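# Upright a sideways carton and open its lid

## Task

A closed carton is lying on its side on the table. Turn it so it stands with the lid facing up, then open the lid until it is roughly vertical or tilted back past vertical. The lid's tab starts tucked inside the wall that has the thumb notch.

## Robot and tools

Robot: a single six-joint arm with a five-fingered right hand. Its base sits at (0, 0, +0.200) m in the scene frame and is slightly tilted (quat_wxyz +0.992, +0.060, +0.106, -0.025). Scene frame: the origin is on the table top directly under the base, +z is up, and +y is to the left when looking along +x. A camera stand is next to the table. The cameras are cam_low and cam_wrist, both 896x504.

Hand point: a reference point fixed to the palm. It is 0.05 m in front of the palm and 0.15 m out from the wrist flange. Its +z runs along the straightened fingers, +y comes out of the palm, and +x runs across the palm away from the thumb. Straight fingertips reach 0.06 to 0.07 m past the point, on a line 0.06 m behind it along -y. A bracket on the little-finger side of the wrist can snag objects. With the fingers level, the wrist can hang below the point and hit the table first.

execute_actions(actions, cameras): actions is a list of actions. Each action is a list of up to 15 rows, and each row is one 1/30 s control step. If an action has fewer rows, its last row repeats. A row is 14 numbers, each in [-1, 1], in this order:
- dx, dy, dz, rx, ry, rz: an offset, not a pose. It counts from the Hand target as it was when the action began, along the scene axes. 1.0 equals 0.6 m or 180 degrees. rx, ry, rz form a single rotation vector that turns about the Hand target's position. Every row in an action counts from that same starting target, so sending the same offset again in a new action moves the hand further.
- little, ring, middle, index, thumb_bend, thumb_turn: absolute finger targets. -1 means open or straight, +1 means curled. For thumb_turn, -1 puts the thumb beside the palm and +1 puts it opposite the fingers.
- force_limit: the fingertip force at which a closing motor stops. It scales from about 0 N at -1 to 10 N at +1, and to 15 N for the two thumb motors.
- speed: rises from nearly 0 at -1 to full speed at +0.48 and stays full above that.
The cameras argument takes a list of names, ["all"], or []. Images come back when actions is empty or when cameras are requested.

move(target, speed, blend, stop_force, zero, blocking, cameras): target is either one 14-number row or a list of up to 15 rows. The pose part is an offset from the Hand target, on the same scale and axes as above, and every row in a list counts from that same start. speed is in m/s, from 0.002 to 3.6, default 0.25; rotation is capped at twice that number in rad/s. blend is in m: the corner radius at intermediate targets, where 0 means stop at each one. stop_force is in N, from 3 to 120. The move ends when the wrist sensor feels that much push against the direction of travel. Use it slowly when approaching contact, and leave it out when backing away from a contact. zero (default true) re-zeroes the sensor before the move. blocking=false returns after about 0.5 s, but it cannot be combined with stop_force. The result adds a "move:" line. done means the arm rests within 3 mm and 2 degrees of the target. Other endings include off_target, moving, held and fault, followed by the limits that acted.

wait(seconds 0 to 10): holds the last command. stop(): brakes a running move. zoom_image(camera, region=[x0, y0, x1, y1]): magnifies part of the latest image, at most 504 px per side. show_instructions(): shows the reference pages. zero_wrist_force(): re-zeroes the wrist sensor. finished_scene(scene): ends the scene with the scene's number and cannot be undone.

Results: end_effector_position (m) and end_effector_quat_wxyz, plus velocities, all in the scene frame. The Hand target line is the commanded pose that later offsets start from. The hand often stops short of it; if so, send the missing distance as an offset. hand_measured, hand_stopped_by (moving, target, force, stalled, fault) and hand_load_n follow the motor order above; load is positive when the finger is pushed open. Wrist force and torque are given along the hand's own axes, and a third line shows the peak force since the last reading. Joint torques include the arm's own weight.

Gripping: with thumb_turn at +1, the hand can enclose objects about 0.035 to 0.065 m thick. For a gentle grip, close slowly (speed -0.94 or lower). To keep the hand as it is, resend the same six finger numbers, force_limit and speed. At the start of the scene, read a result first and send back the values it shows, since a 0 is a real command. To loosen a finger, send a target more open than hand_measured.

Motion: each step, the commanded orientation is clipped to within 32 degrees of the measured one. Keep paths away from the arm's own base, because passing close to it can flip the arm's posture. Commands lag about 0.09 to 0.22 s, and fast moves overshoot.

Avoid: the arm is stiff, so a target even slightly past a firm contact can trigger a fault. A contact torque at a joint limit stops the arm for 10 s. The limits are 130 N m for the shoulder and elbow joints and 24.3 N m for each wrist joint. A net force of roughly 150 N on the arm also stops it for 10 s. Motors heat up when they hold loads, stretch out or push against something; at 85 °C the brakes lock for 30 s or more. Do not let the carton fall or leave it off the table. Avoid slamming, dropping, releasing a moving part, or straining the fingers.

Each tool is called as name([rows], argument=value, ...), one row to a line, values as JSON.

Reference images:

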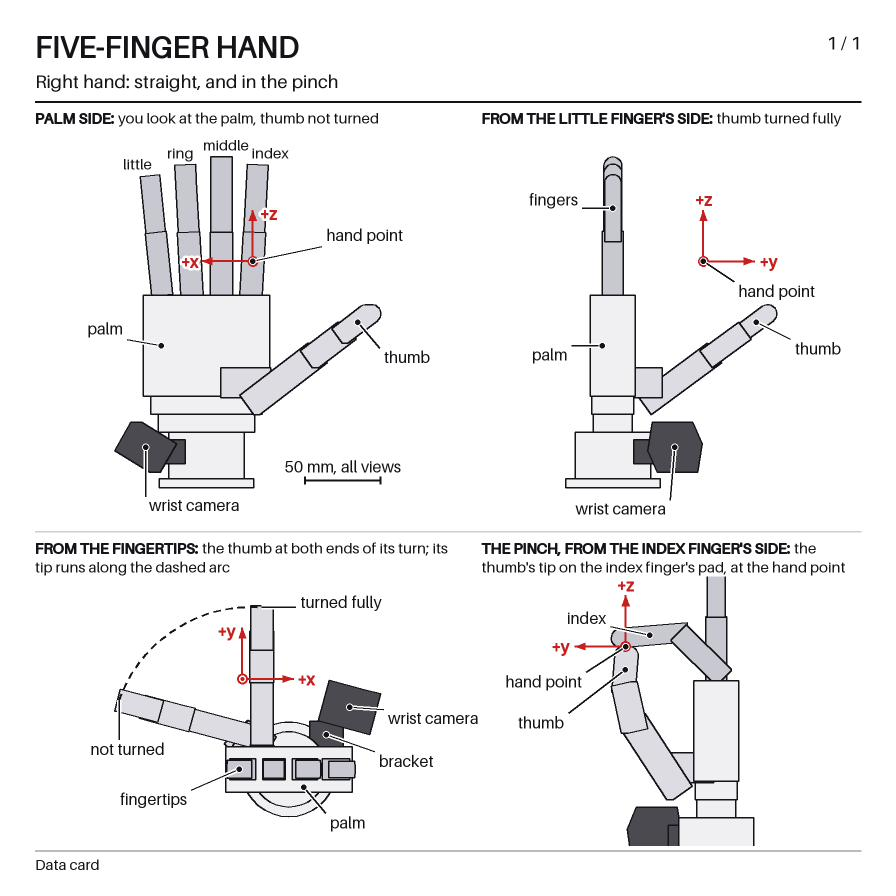

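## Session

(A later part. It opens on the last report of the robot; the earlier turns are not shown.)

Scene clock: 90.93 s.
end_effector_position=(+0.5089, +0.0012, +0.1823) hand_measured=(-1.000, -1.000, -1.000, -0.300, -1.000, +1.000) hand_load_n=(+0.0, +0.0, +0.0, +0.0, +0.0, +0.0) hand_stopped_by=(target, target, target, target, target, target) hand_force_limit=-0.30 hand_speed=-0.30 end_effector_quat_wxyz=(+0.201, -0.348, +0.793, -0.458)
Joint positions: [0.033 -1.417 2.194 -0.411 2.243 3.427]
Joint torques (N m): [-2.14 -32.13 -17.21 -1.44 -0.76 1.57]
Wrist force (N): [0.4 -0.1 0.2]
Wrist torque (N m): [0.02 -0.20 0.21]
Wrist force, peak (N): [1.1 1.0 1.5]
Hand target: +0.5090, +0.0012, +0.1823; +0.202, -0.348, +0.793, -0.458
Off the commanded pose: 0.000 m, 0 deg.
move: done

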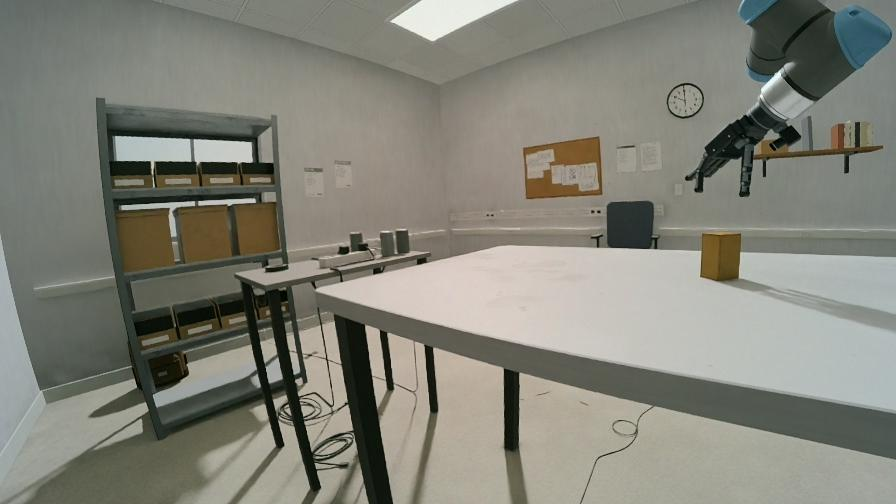

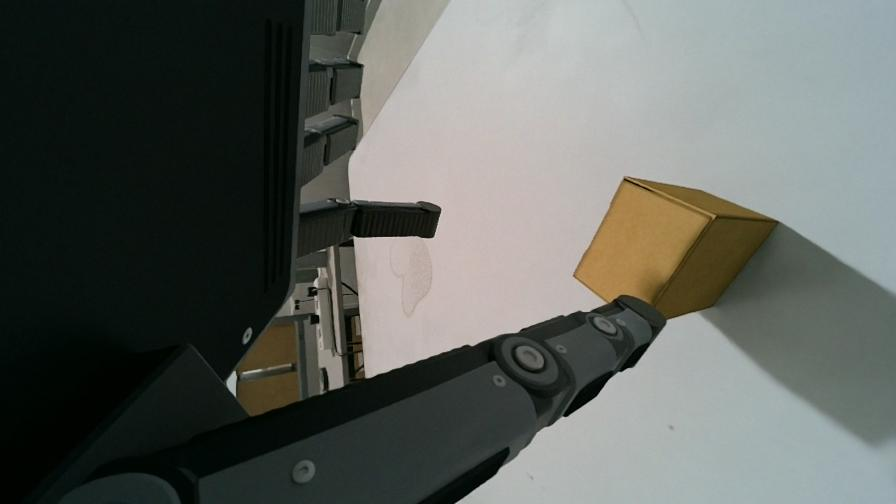

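move([
  [-0.018,0.0098,0,0,0,0,-1,-1,-1,-0.1,-1,1,-0.3,-0.3],
  [-0.018,0.0098,-0.148,0,0,0,-1,-1,-1,-0.1,-1,1,-0.3,-0.3],
], speed=0.05, stop_force=4, cameras=["cam_low","cam_wrist"])

zoom_image(camera="cam_low", region=[680, 205, 760, 285])

Scene clock: 98.23 s.
end_effector_position=(+0.4982, +0.0071, +0.1031) hand_measured=(-1.000, -1.000, -1.000, -0.100, -1.000, +1.000) hand_load_n=(+0.0, +0.0, +0.0, +0.0, +0.0, +0.0) hand_stopped_by=(target, target, target, target, target, target) hand_force_limit=-0.30 hand_speed=-0.30 end_effector_quat_wxyz=(+0.202, -0.348, +0.793, -0.457)
Joint positions: [0.02 -1.225 2.247 -0.66 2.231 3.421]
Joint torques (N m): [15.96 -16.01 -17.15 -0.82 2.27 2.29]
Wrist force (N): [1.1 -2.8 -1.3]
Wrist torque (N m): [0.11 -0.26 0.32]
Wrist force, peak (N): [3.0 -29.6 -15.0]
Hand target: +0.4982, +0.0071, +0.1031; +0.202, -0.348, +0.793, -0.457 (not the last commanded pose)
Off the commanded pose: 0.010 m, 0 deg.
move: contact; path passed 1 of 2 targets

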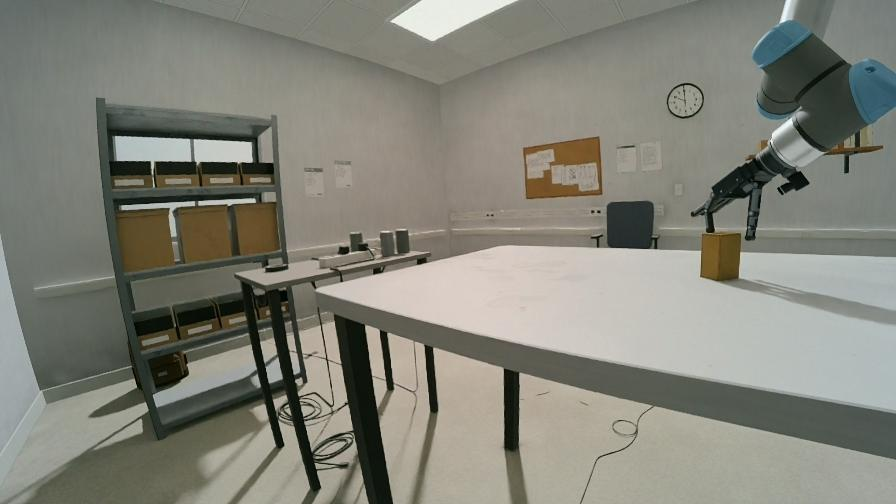

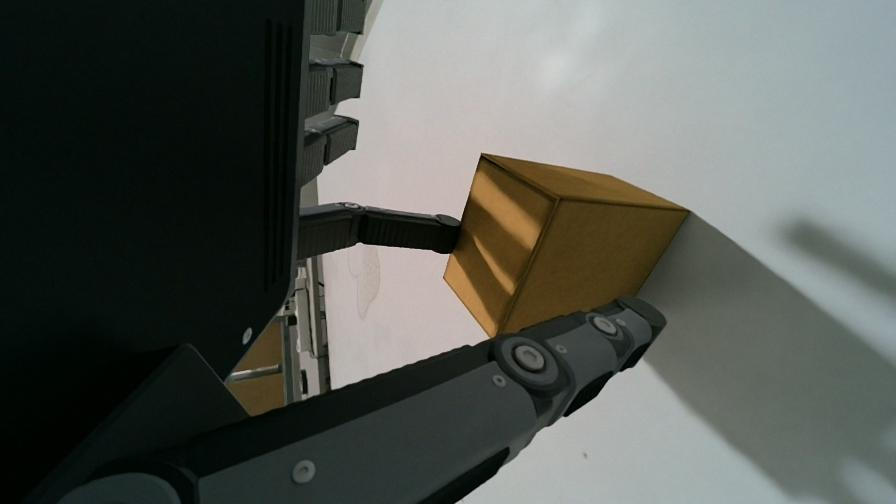

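Scaled by 6.300 from the camera's 896x504 image, which has a finer 1280x720 frame.

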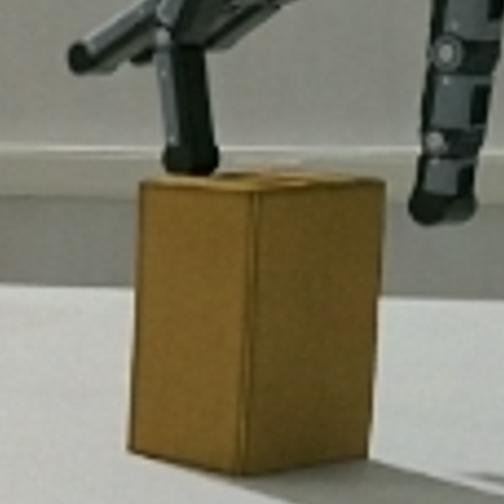

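move([
  [0,0,0.03,0,0,0,-1,-1,-1,-0.5,-1,1,-0.3,-0.3],
  [0.017,-0.0155,0.03,0,0,0,-1,-1,-1,-0.5,-1,1,-0.3,-0.3],
], speed=0.06)

move(target=[0,0,-0.05,0,0,0,-1,-1,-1,-0.5,-1,1,-0.3,-0.3], speed=0.025, stop_force=3, cameras=["cam_low","cam_wrist"])

zoom_image(camera="cam_low", region=[680, 205, 760, 285])

Scene clock: 101.27 s.
end_effector_position=(+0.5084, -0.0022, +0.1211) hand_measured=(-1.000, -1.000, -1.000, -0.500, -1.000, +1.000) hand_load_n=(+0.0, +0.0, +0.0, +0.0, +0.0, +0.0) hand_stopped_by=(target, target, target, target, target, target) hand_force_limit=-0.30 hand_speed=-0.30 end_effector_quat_wxyz=(+0.202, -0.348, +0.793, -0.457)
Joint positions: [-0.001 -1.273 2.227 -0.598 2.211 3.411]
Joint torques (N m): [14.85 -19.69 3.71 -1.42 2.47 2.45]
Wrist force (N): [0.9 0.4 0.4]
Wrist torque (N m): [0.08 -0.27 0.33]
Wrist force, peak (N): [1.0 -2.9 -1.4]
Hand target: +0.5084, -0.0022, +0.1211; +0.202, -0.348, +0.793, -0.457
Off the commanded pose: 0.000 m, 0 deg.
move: done

Scene clock: 103.50 s.
end_effector_position=(+0.5083, -0.0022, +0.0911) hand_measured=(-1.000, -1.000, -1.000, -0.500, -1.000, +1.000) hand_load_n=(+0.0, +0.0, +0.0, +0.0, +0.0, +0.0) hand_stopped_by=(target, target, target, target, target, target) hand_force_limit=-0.30 hand_speed=-0.30 end_effector_quat_wxyz=(+0.202, -0.348, +0.793, -0.457)
Joint positions: [-0.012 -1.193 2.23 -0.684 2.201 3.407]
Joint torques (N m): [15.9 -41.96 1.93 1.74 1.75 -0.08]
Wrist force (N): [0.8 0.2 0.2]
Wrist torque (N m): [0.07 -0.25 0.34]
Wrist force, peak (N): [1.0 0.3 0.5]
Hand target: +0.5084, -0.0022, +0.0911; +0.202, -0.348, +0.793, -0.457
Off the commanded pose: 0.000 m, 0 deg.
move: done

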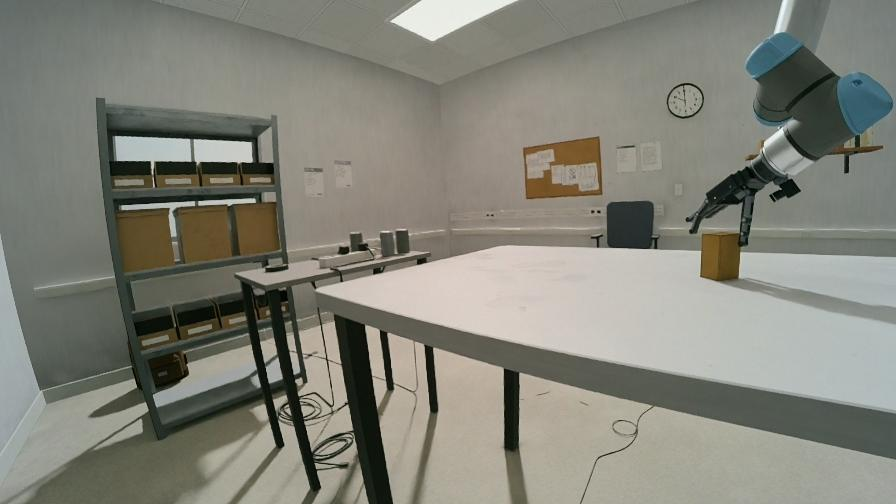

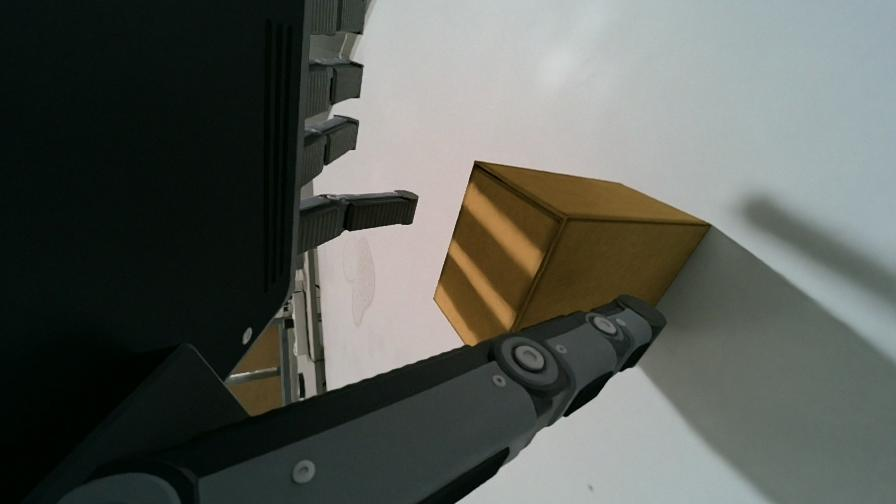

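Scaled by 6.300 from the camera's 896x504 image, which has a finer 1280x720 frame.

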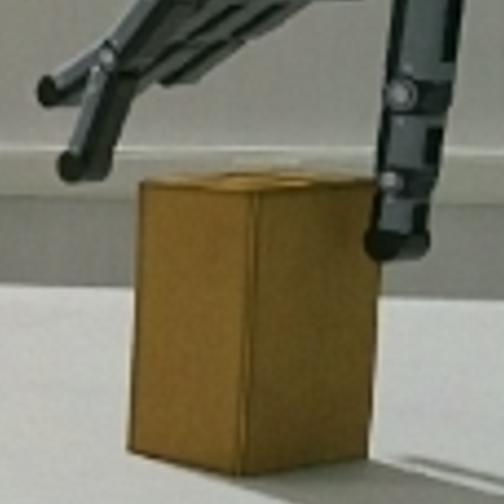

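move([
  [0,0,-0.006,0,0,0,-1,-1,-1,0.7,-1,1,0.0,-0.88],
  [0,0,0.012,0,0,0,-1,-1,-1,0.7,-1,1,0.0,-0.88],
], speed=0.04, cameras=["cam_low"])

zoom_image(camera="cam_low", region=[680, 205, 760, 285])

Scene clock: 107.67 s.
end_effector_position=(+0.5084, -0.0022, +0.0983) hand_measured=(-1.000, -1.000, -1.000, +0.268, -1.000, +1.000) hand_load_n=(+0.0, +0.0, +0.0, +5.5, +1.0, -3.0) hand_stopped_by=(target, target, target, force, target, target) hand_force_limit=0.00 hand_speed=-0.88 end_effector_quat_wxyz=(+0.202, -0.348, +0.793, -0.457)
Joint positions: [-0.009 -1.212 2.23 -0.663 2.203 3.408]
Joint torques (N m): [-1.99 -18.3 -17.5 1.65 -1.7 -2.01]
Wrist force (N): [0.9 0.1 0.4]
Wrist torque (N m): [0.03 -0.26 0.24]
Wrist force, peak (N): [0.8 0.9 0.5]
Hand target: +0.5084, -0.0022, +0.0983; +0.202, -0.348, +0.793, -0.457
Off the commanded pose: 0.000 m, 0 deg.
move: done
Images, in order (width x height): cam_low 896x504.

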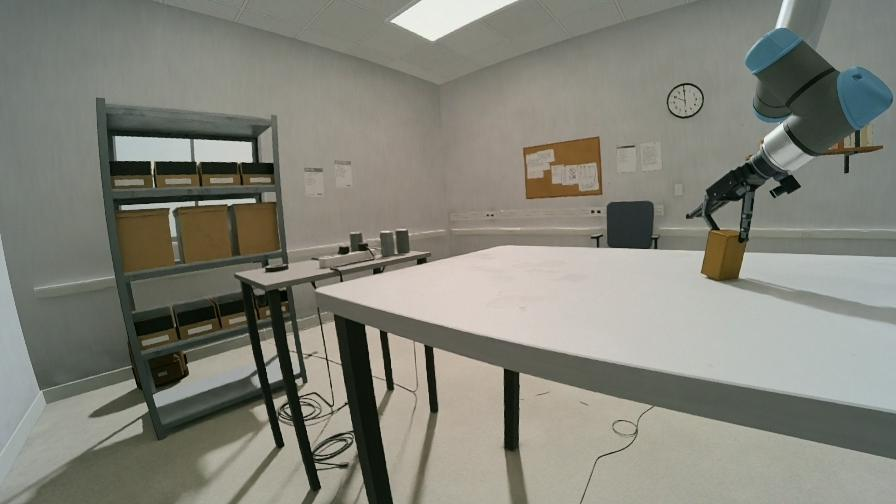

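Scaled by 6.300 from the camera's 896x504 image, which has a finer 1280x720 frame.

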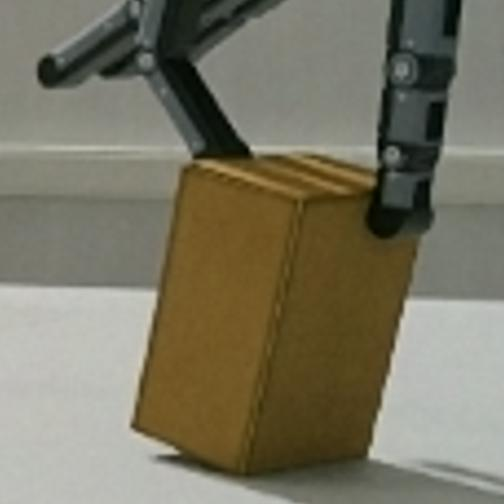

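move([
  [0,0,0.01,0,0,0,-1,-1,-1,0.255,-1,1,0.0,-0.92],
  [0,0,0.01,0,0,0,-1,-1,-1,0.248,-1,1,0.0,-0.92],
  [0,0,0.01,0,0,0,-1,-1,-1,0.241,-1,1,0.0,-0.92],
  [0,0,0.01,0,0,0,-1,-1,-1,0.234,-1,1,0.0,-0.92],
  [0,0,0.01,0,0,0,-1,-1,-1,0.226,-1,1,0.0,-0.92],
  [0,0,0.01,0,0,0,-1,-1,-1,0.215,-1,1,0.0,-0.92],
], speed=0.04, cameras=["cam_low"])

zoom_image(camera="cam_low", region=[680, 205, 760, 285])

Scene clock: 113.20 s.
end_effector_position=(+0.5084, -0.0022, +0.1043) hand_measured=(-1.000, -1.000, -1.000, +0.214, -1.000, +1.000) hand_load_n=(+0.0, +0.0, +0.0, +0.0, +0.0, +0.0) hand_stopped_by=(target, target, target, target, target, target) hand_force_limit=0.00 hand_speed=-0.92 end_effector_quat_wxyz=(+0.202, -0.348, +0.793, -0.457)
Joint positions: [-0.007 -1.228 2.229 -0.646 2.205 3.409]
Joint torques (N m): [-1.75 -17.88 -13.34 0 -1.19 -0.66]
Wrist force (N): [1.0 0.2 0.2]
Wrist torque (N m): [0.07 -0.27 0.25]
Wrist force, peak (N): [1.0 0.6 0.4]
Hand target: +0.5084, -0.0022, +0.1043; +0.202, -0.348, +0.793, -0.457
Off the commanded pose: 0.000 m, 0 deg.
move: done
Images, in order (width x height): cam_low 896x504.

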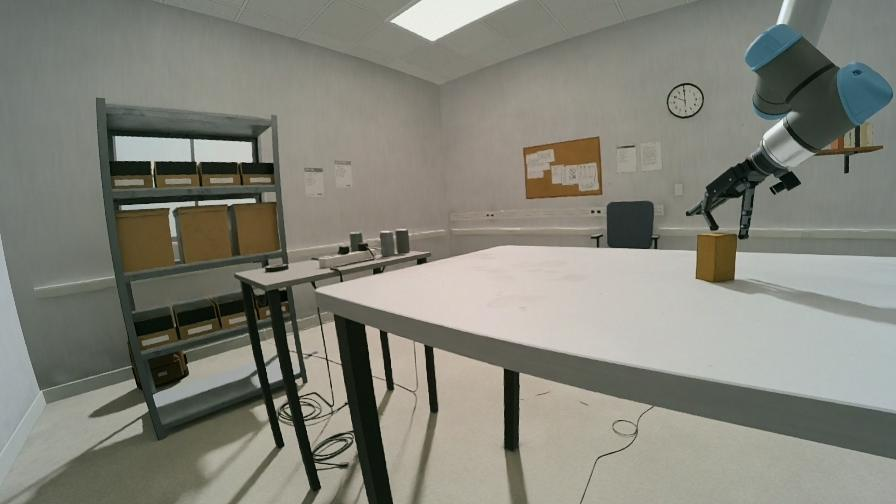

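Scaled by 6.300 from the camera's 896x504 image, which has a finer 1280x720 frame.

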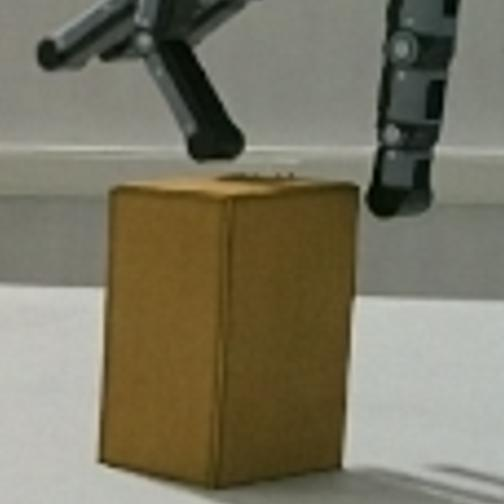

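wait(seconds=0, cameras=["cam_low","cam_wrist"])

zoom_image(camera="cam_low", region=[690, 222, 750, 250])

zoom_image(camera="cam_wrist", region=[400, 130, 720, 360])

Scene clock: 114.97 s.
end_effector_position=(+0.5084, -0.0022, +0.1043) hand_measured=(-1.000, -1.000, -1.000, +0.214, -1.000, +1.000) hand_load_n=(+0.0, +0.0, +0.0, +0.0, +0.0, +0.0) hand_stopped_by=(target, target, target, target, target, target) hand_force_limit=0.00 hand_speed=-0.92 end_effector_quat_wxyz=(+0.202, -0.348, +0.793, -0.457)
Joint positions: [-0.007 -1.228 2.229 -0.646 2.205 3.409]
Joint torques (N m): [-1.71 -18.3 -9.62 1.09 -1.15 -1.91]
Wrist force (N): [0.9 0.0 0.3]
Wrist torque (N m): [0.03 -0.26 0.23]
Wrist force, peak (N): [1.0 0.3 0.3]
Hand target: +0.5084, -0.0022, +0.1043; +0.202, -0.348, +0.793, -0.457
Off the commanded pose: 0.000 m, 0 deg.

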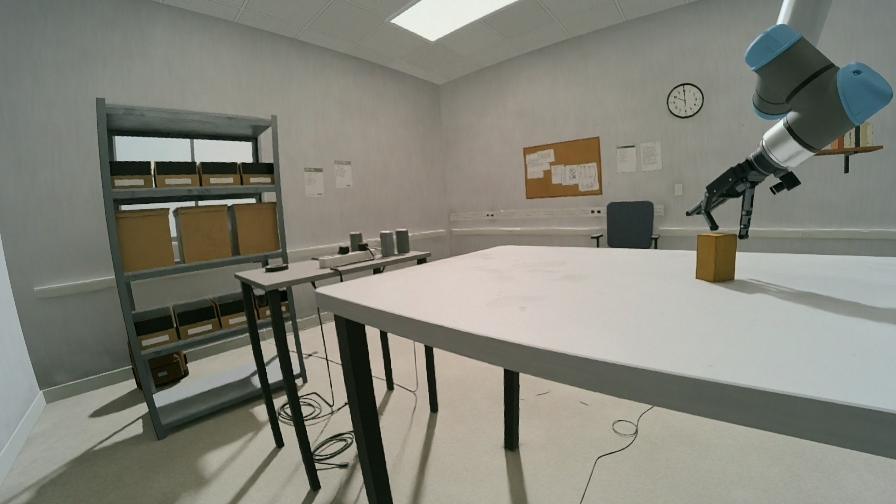

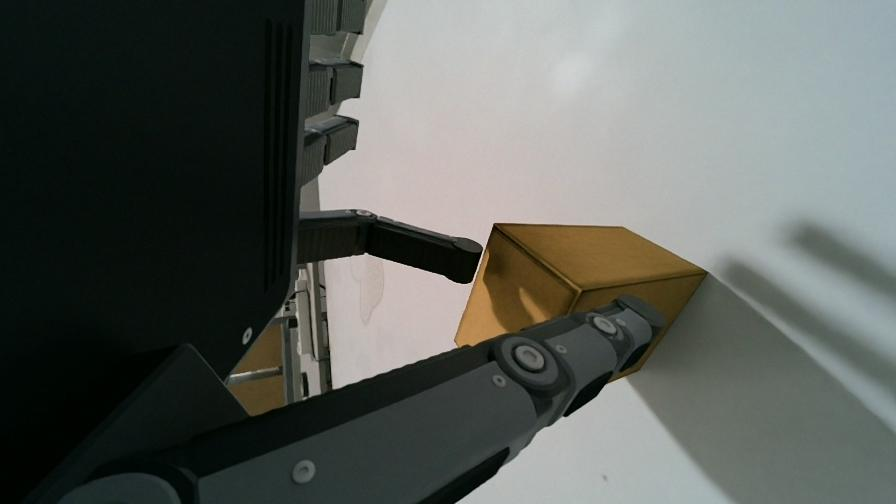

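Scaled by 8.400 from the camera's 896x504 image, which has a finer 1280x720 frame.

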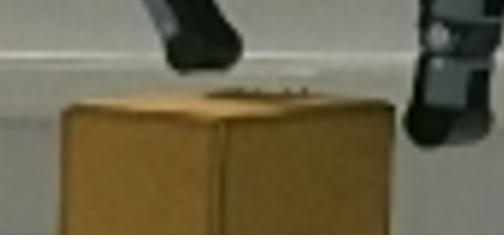

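Scaled by 1.575 from the camera's 896x504 image, which has a finer 1280x720 frame.

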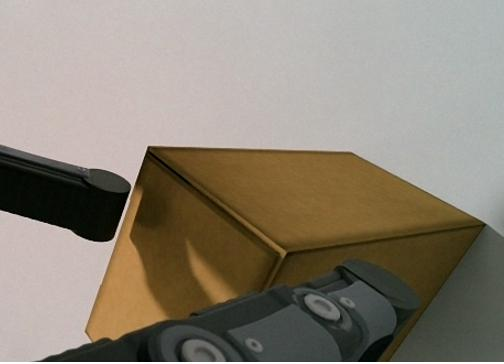

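move([
  [0,0,0.03,0,0,0,-1,-1,-1,-0.5,-1,1,0,-0.3],
  [0.021,0.033,0.03,0,0,0,-1,-1,-1,-0.5,-1,1,0,-0.3],
], speed=0.06)

move(target=[0,0,-0.051,0,0,0,-1,-1,-1,-0.5,-1,1,0,-0.3], speed=0.025, stop_force=3, cameras=["cam_low","cam_wrist"])

zoom_image(camera="cam_low", region=[680, 205, 760, 285])

Scene clock: 123.17 s.
end_effector_position=(+0.5210, +0.0176, +0.1222) hand_measured=(-1.000, -1.000, -1.000, -0.500, -1.000, +1.000) hand_load_n=(+0.0, +0.0, +0.0, -0.5, +0.0, +0.0) hand_stopped_by=(target, target, target, target, target, target) hand_force_limit=0.00 hand_speed=-0.30 end_effector_quat_wxyz=(+0.202, -0.348, +0.793, -0.457)
Joint positions: [0.061 -1.237 2.168 -0.557 2.269 3.44]
Joint torques (N m): [-1.32 -41.99 1.89 -1.36 -1.76 -2.04]
Wrist force (N): [0.9 0.2 0.2]
Wrist torque (N m): [0.06 -0.27 0.27]
Wrist force, peak (N): [1.5 0.1 0.4]
Hand target: +0.5210, +0.0176, +0.1223; +0.202, -0.348, +0.793, -0.457
Off the commanded pose: 0.000 m, 0 deg.
move: done

Scene clock: 125.43 s.
end_effector_position=(+0.5210, +0.0176, +0.0917) hand_measured=(-1.000, -1.000, -1.000, -0.500, -1.000, +1.000) hand_load_n=(+0.0, +0.0, +0.0, +0.0, +0.0, +0.0) hand_stopped_by=(target, target, target, target, target, target) hand_force_limit=0.00 hand_speed=-0.30 end_effector_quat_wxyz=(+0.202, -0.348, +0.793, -0.457)
Joint positions: [0.049 -1.16 2.171 -0.64 2.258 3.434]
Joint torques (N m): [16.27 -43.88 2.87 1.8 1.85 0.25]
Wrist force (N): [0.9 0.2 0.2]
Wrist torque (N m): [0.07 -0.27 0.33]
Wrist force, peak (N): [1.0 0.4 0.7]
Hand target: +0.5210, +0.0176, +0.0917; +0.202, -0.348, +0.793, -0.457
Off the commanded pose: 0.000 m, 0 deg.
move: done

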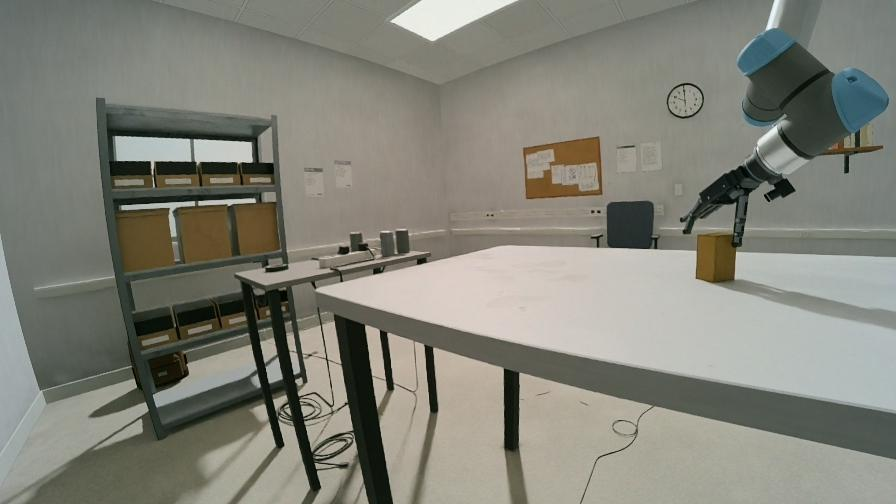

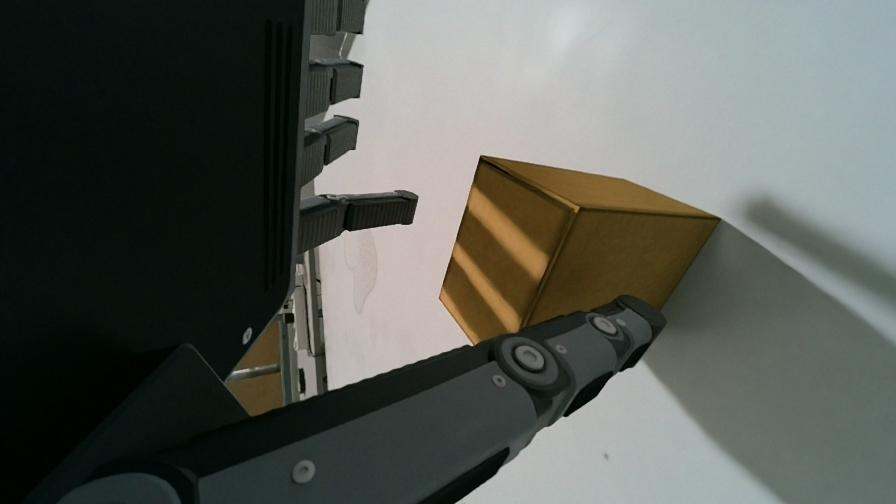

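Scaled by 6.300 from the camera's 896x504 image, which has a finer 1280x720 frame.

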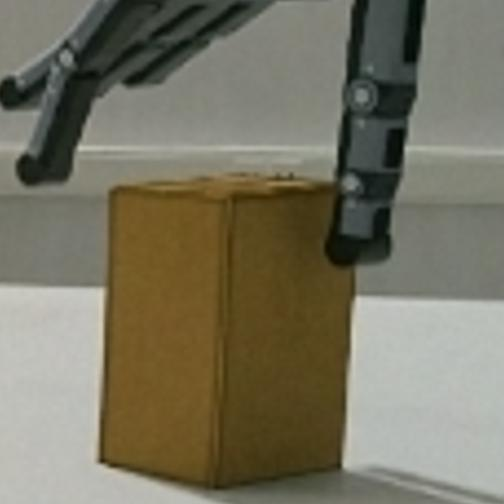

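move([
  [0,0,-0.007,0,0,0,-1,-1,-1,0.7,-1,1,0.0,-0.9],
  [0,0,0.015,0,0,0,-1,-1,-1,0.7,-1,1,0.0,-0.9],
], speed=0.04, cameras=["cam_low","cam_wrist"])

zoom_image(camera="cam_low", region=[680, 205, 760, 285])

Scene clock: 130.27 s.
end_effector_position=(+0.5210, +0.0176, +0.1007) hand_measured=(-1.000, -1.000, -1.000, +0.280, -1.000, +1.000) hand_load_n=(+0.0, +0.0, +0.0, +5.5, +1.0, -1.5) hand_stopped_by=(target, target, target, force, target, target) hand_force_limit=0.00 hand_speed=-0.90 end_effector_quat_wxyz=(+0.202, -0.348, +0.793, -0.457)
Joint positions: [0.053 -1.183 2.171 -0.616 2.261 3.436]
Joint torques (N m): [-0.88 -19.48 -7.99 1.42 -1.62 -2.12]
Wrist force (N): [0.9 -0.3 0.0]
Wrist torque (N m): [0.03 -0.29 0.25]
Wrist force, peak (N): [-0.2 -7.8 -1.0]
Hand target: +0.5210, +0.0176, +0.1007; +0.202, -0.348, +0.793, -0.457
Off the commanded pose: 0.000 m, 0 deg.
move: done

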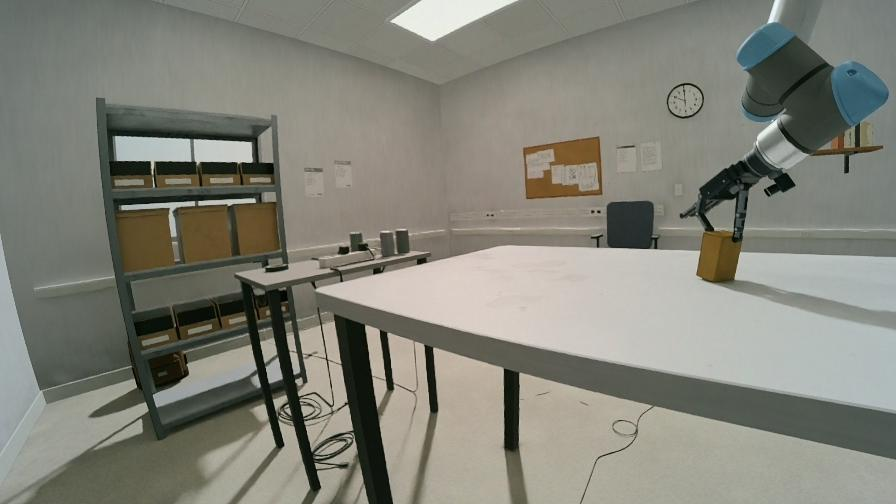

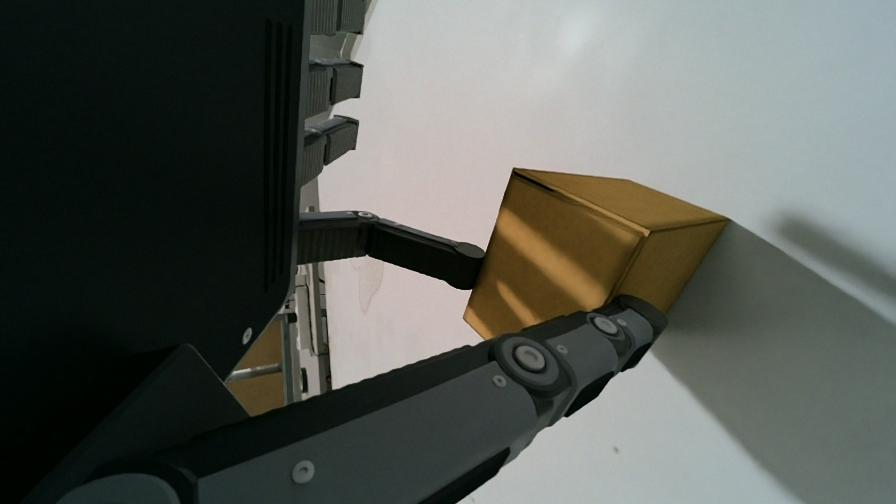

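Scaled by 6.300 from the camera's 896x504 image, which has a finer 1280x720 frame.

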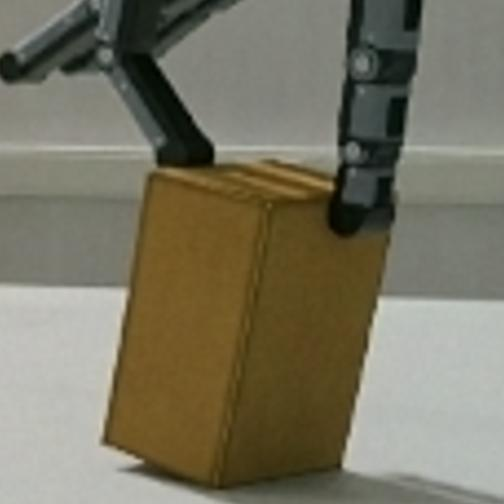

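move([
  [0,0,0,0,0,0,-1,-1,-1,-0.2,-1,1,0.0,-0.6],
  [0.014,-0.013,0,0,0,0,-1,-1,-1,-0.2,-1,1,0.0,-0.6],
  [0.014,-0.013,-0.029,0,0,0,-1,-1,-1,-0.2,-1,1,0.0,-0.6],
  [0.014,-0.013,-0.029,0,0,0,-1,-1,-1,0.7,-1,1,0.0,-0.9],
], speed=0.04, cameras=["cam_low"])

zoom_image(camera="cam_low", region=[680, 205, 760, 285])

Scene clock: 137.07 s.
end_effector_position=(+0.5294, +0.0098, +0.0833) hand_measured=(-1.000, -1.000, -1.000, +0.244, -1.000, +1.000) hand_load_n=(+0.0, +0.0, +0.0, +5.5, +1.5, -1.5) hand_stopped_by=(target, target, target, force, target, target) hand_force_limit=0.00 hand_speed=-0.90 end_effector_quat_wxyz=(+0.202, -0.348, +0.793, -0.457)
Joint positions: [0.025 -1.139 2.157 -0.655 2.235 3.423]
Joint torques (N m): [16.19 -44.05 -17.6 -1.31 2.02 2.11]
Wrist force (N): [0.7 -0.3 -0.3]
Wrist torque (N m): [0.00 -0.24 0.32]
Wrist force, peak (N): [0.8 -4.3 -0.3]
Hand target: +0.5294, +0.0098, +0.0833; +0.202, -0.348, +0.793, -0.457
Off the commanded pose: 0.000 m, 0 deg.
move: done
Images, in order (width x height): cam_low 896x504.

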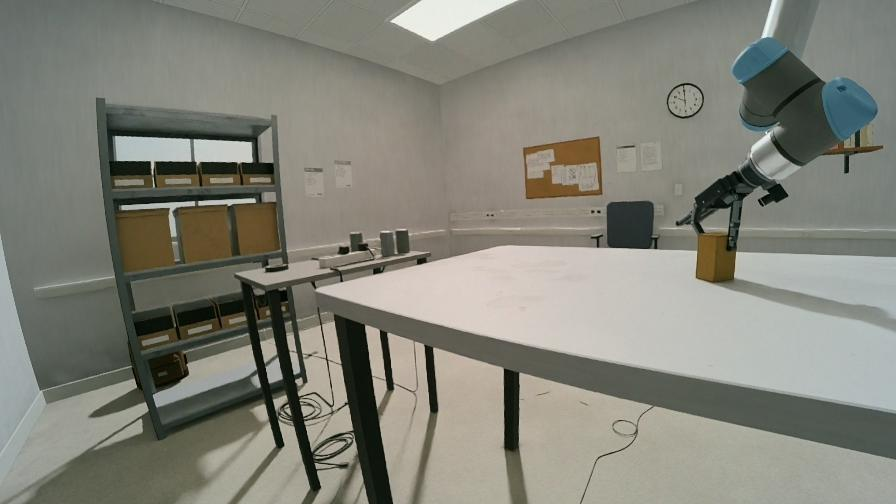

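Scaled by 6.300 from the camera's 896x504 image, which has a finer 1280x720 frame.

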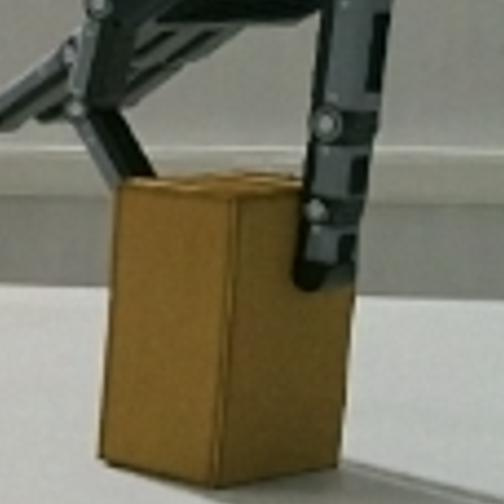

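move([
  [0,0,0.02,0,0,0,-1,-1,-1,0.7,-1,1,0.0,-0.9],
  [0,0,0.02,0,0,0,-1,-1,-1,0.232,-1,1,0.0,-0.92],
  [0,0,0.02,0,0,0,-1,-1,-1,0.226,-1,1,0.0,-0.92],
  [0,0,0.02,0,0,0,-1,-1,-1,0.22,-1,1,0.0,-0.92],
  [0,0,0.02,0,0,0,-1,-1,-1,0.214,-1,1,0.0,-0.92],
  [0,0,0.02,0,0,0,-1,-1,-1,0.208,-1,1,0.0,-0.92],
], speed=0.04, cameras=["cam_low","cam_wrist"])

zoom_image(camera="cam_low", region=[680, 205, 760, 285])

Scene clock: 142.03 s.
end_effector_position=(+0.5294, +0.0098, +0.0953) hand_measured=(-1.000, -1.000, -1.000, +0.208, -1.000, +1.000) hand_load_n=(+0.0, +0.0, +0.0, +0.0, +0.0, +0.0) hand_stopped_by=(target, target, target, target, target, target) hand_force_limit=0.00 hand_speed=-0.92 end_effector_quat_wxyz=(+0.202, -0.348, +0.793, -0.457)
Joint positions: [0.029 -1.169 2.157 -0.623 2.239 3.425]
Joint torques (N m): [-0.58 -21.54 -1.1 0.02 -1.31 -2.02]
Wrist force (N): [0.7 0.1 0.1]
Wrist torque (N m): [0.06 -0.23 0.22]
Wrist force, peak (N): [1.1 0.7 0.4]
Hand target: +0.5294, +0.0098, +0.0953; +0.202, -0.348, +0.793, -0.457
Off the commanded pose: 0.000 m, 0 deg.
move: done

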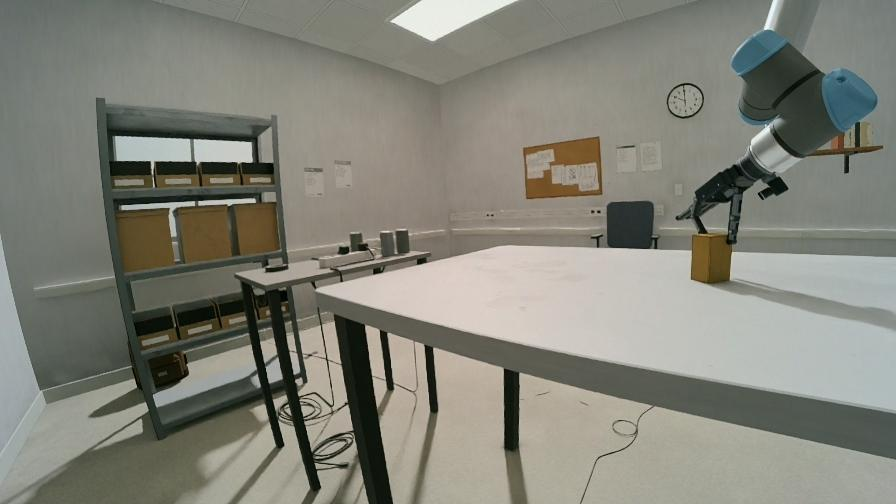

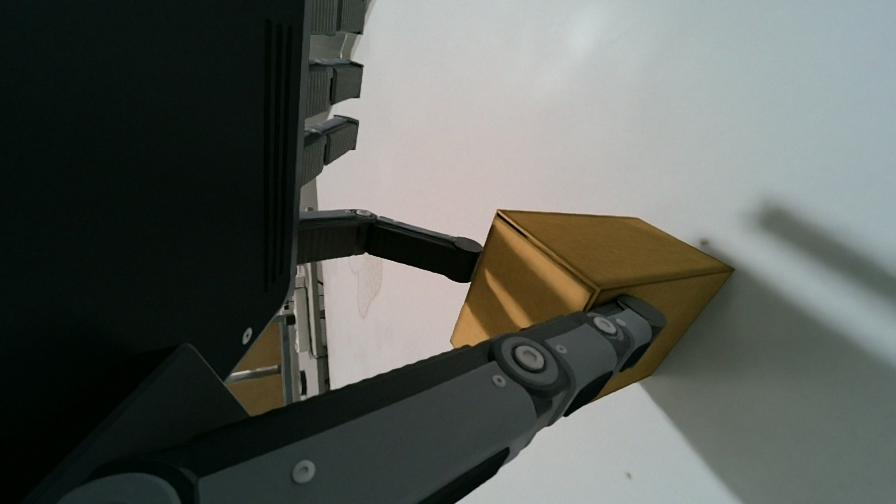

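Scaled by 6.300 from the camera's 896x504 image, which has a finer 1280x720 frame.

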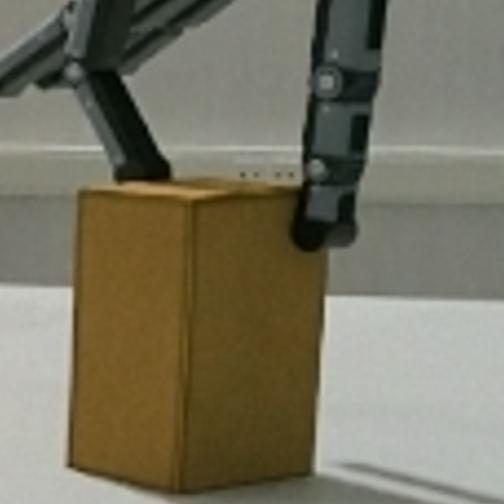

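zoom_image(camera="cam_wrist", region=[430, 190, 610, 360])

zoom_image(camera="cam_low", region=[685, 225, 740, 255])

Scaled by 2.800 from the camera's 896x504 image, which has a finer 1280x720 frame.

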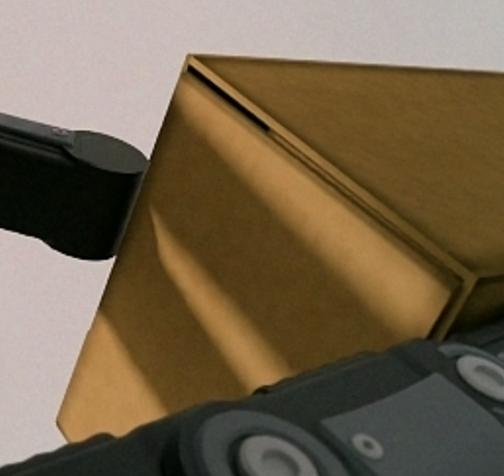

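Scaled by 9.164 from the camera's 896x504 image, which has a finer 1280x720 frame.

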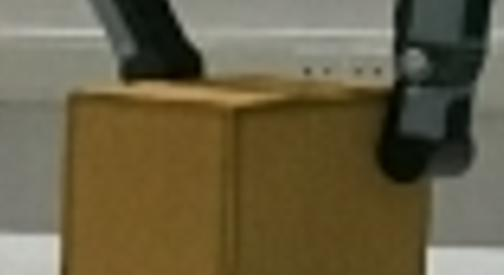

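move([
  [0,0,0,0,0,0,-1,-1,-1,-0.25,-1,1,0.0,-0.5],
  [0.0112,0.0123,0,0,0,-0.0556,-1,-1,-1,-0.25,-1,1,0.0,-0.5],
  [0.0112,0.0123,-0.022,0,0,-0.0556,-1,-1,-1,-0.25,-1,1,0.0,-0.5],
  [0.0112,0.0123,-0.022,0,0,-0.0556,-1,-1,-1,0.7,-1,1,-0.1,-0.92],
], speed=0.04, cameras=["cam_low","cam_wrist"])

zoom_image(camera="cam_low", region=[680, 205, 760, 285])

Scene clock: 154.77 s.
end_effector_position=(+0.5361, +0.0172, +0.0821) hand_measured=(-1.000, -1.000, -1.000, +0.242, -1.000, +1.000) hand_load_n=(+0.0, +0.0, -0.5, +5.0, +1.0, -0.5) hand_stopped_by=(target, target, target, force, target, target) hand_force_limit=-0.10 hand_speed=-0.92 end_effector_quat_wxyz=(+0.161, -0.278, +0.820, -0.473)
Joint positions: [0.114 -1.055 2.017 -0.485 2.457 3.616]
Joint torques (N m): [16.76 -47.55 -18.53 -0.52 2.54 2.19]
Wrist force (N): [1.0 -0.4 0.0]
Wrist torque (N m): [-0.03 -0.28 0.34]
Wrist force, peak (N): [1.0 0.1 0.5]
Hand target: +0.5361, +0.0172, +0.0821; +0.161, -0.278, +0.820, -0.473
Off the commanded pose: 0.000 m, 0 deg.
move: done

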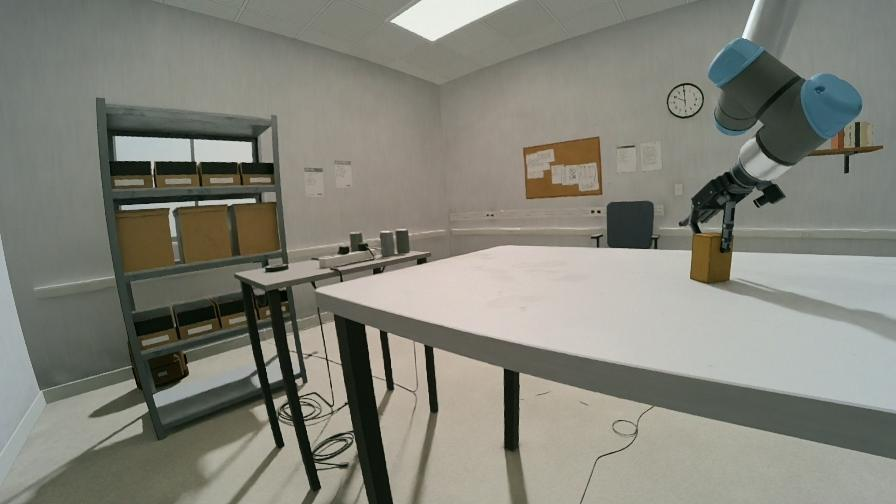

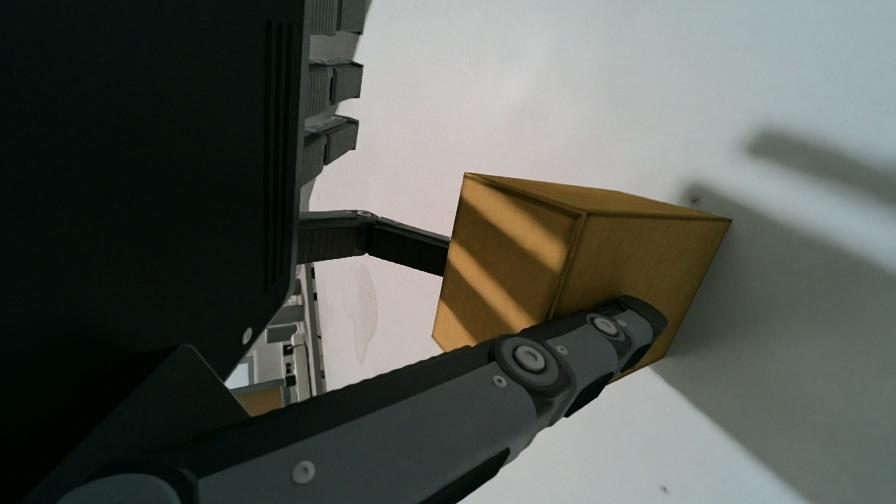

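Scaled by 6.300 from the camera's 896x504 image, which has a finer 1280x720 frame.

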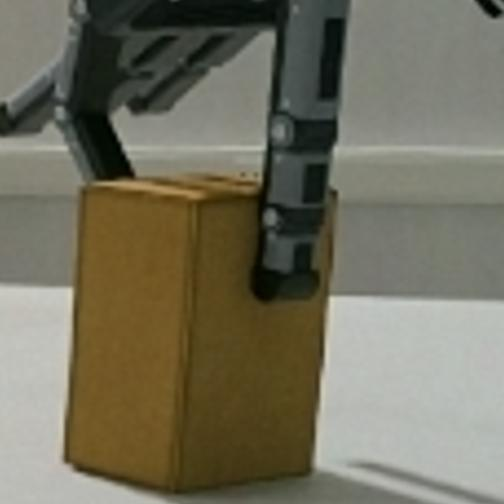

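move([
  [0,0,0.02,0,0,0,-1,-1,-1,0.7,-1,1,-0.1,-0.92],
  [0,0,0.02,0,0,0,-1,-1,-1,0.232,-1,1,-0.1,-0.94],
  [0,0,0.02,0,0,0,-1,-1,-1,0.228,-1,1,-0.1,-0.94],
  [0,0,0.02,0,0,0,-1,-1,-1,0.224,-1,1,-0.1,-0.94],
  [0,0,0.02,0,0,0,-1,-1,-1,0.22,-1,1,-0.1,-0.94],
  [0,0,0.02,0,0,0,-1,-1,-1,0.216,-1,1,-0.1,-0.94],
], speed=0.04, cameras=["cam_low","cam_wrist"])

zoom_image(camera="cam_low", region=[680, 205, 760, 285])

zoom_image(camera="cam_wrist", region=[400, 130, 720, 360])

Scene clock: 160.00 s.
end_effector_position=(+0.5361, +0.0172, +0.0941) hand_measured=(-1.000, -1.000, -1.000, +0.216, -1.000, +1.000) hand_load_n=(+0.0, +0.0, +0.0, +1.0, +0.0, +0.0) hand_stopped_by=(target, target, target, target, target, target) hand_force_limit=-0.10 hand_speed=-0.94 end_effector_quat_wxyz=(+0.161, -0.278, +0.820, -0.473)
Joint positions: [0.118 -1.082 2.017 -0.457 2.461 3.619]
Joint torques (N m): [-1.07 -24.09 -5.78 -0.77 -1.08 -2.07]
Wrist force (N): [0.8 0.3 0.5]
Wrist torque (N m): [0.04 -0.25 0.25]
Wrist force, peak (N): [0.9 0.5 0.6]
Hand target: +0.5361, +0.0172, +0.0941; +0.161, -0.278, +0.820, -0.473
Off the commanded pose: 0.000 m, 0 deg.
move: done

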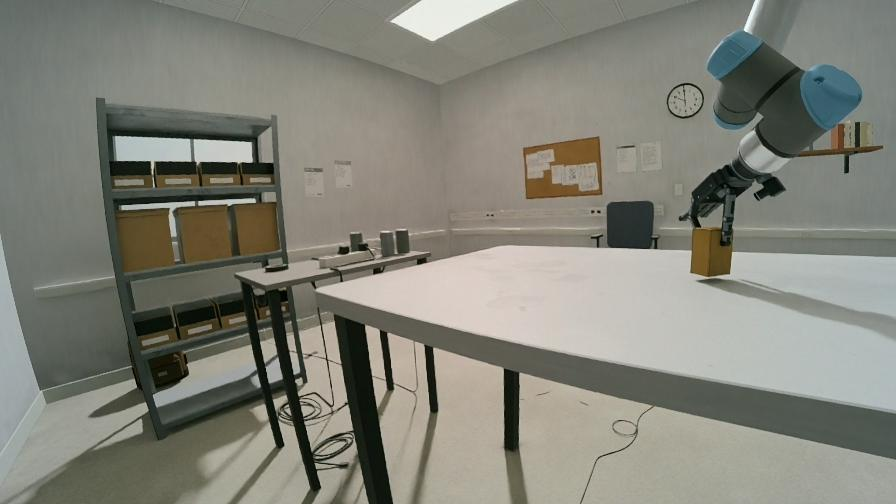

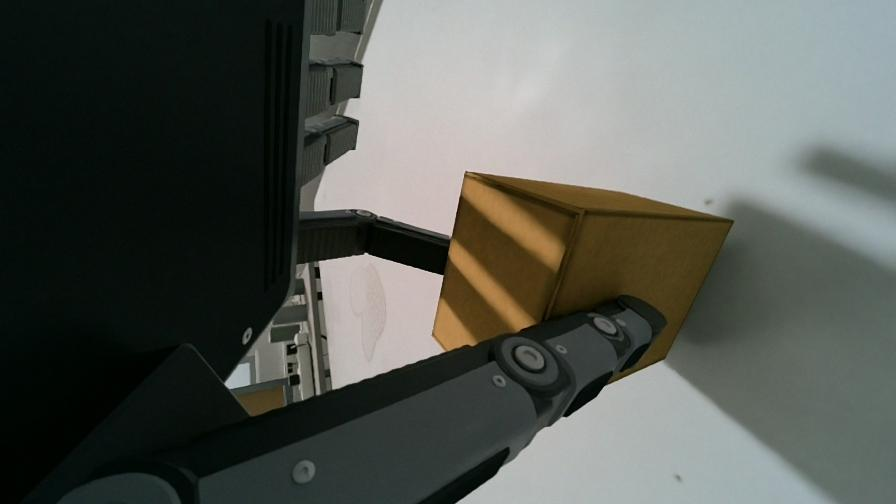

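Scaled by 6.300 from the camera's 896x504 image, which has a finer 1280x720 frame.

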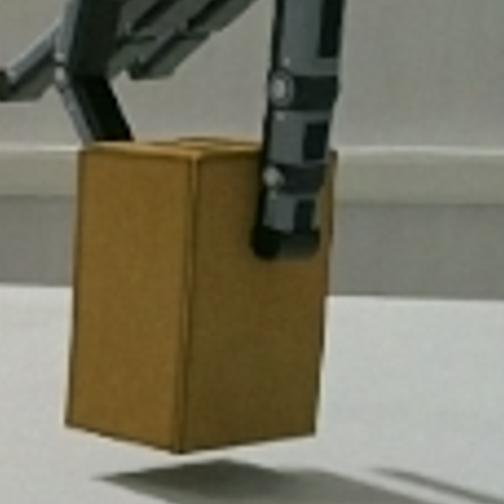

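Scaled by 1.575 from the camera's 896x504 image, which has a finer 1280x720 frame.

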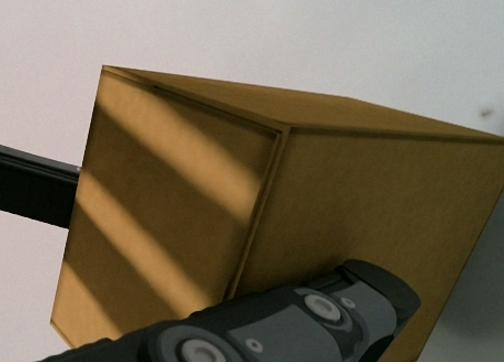

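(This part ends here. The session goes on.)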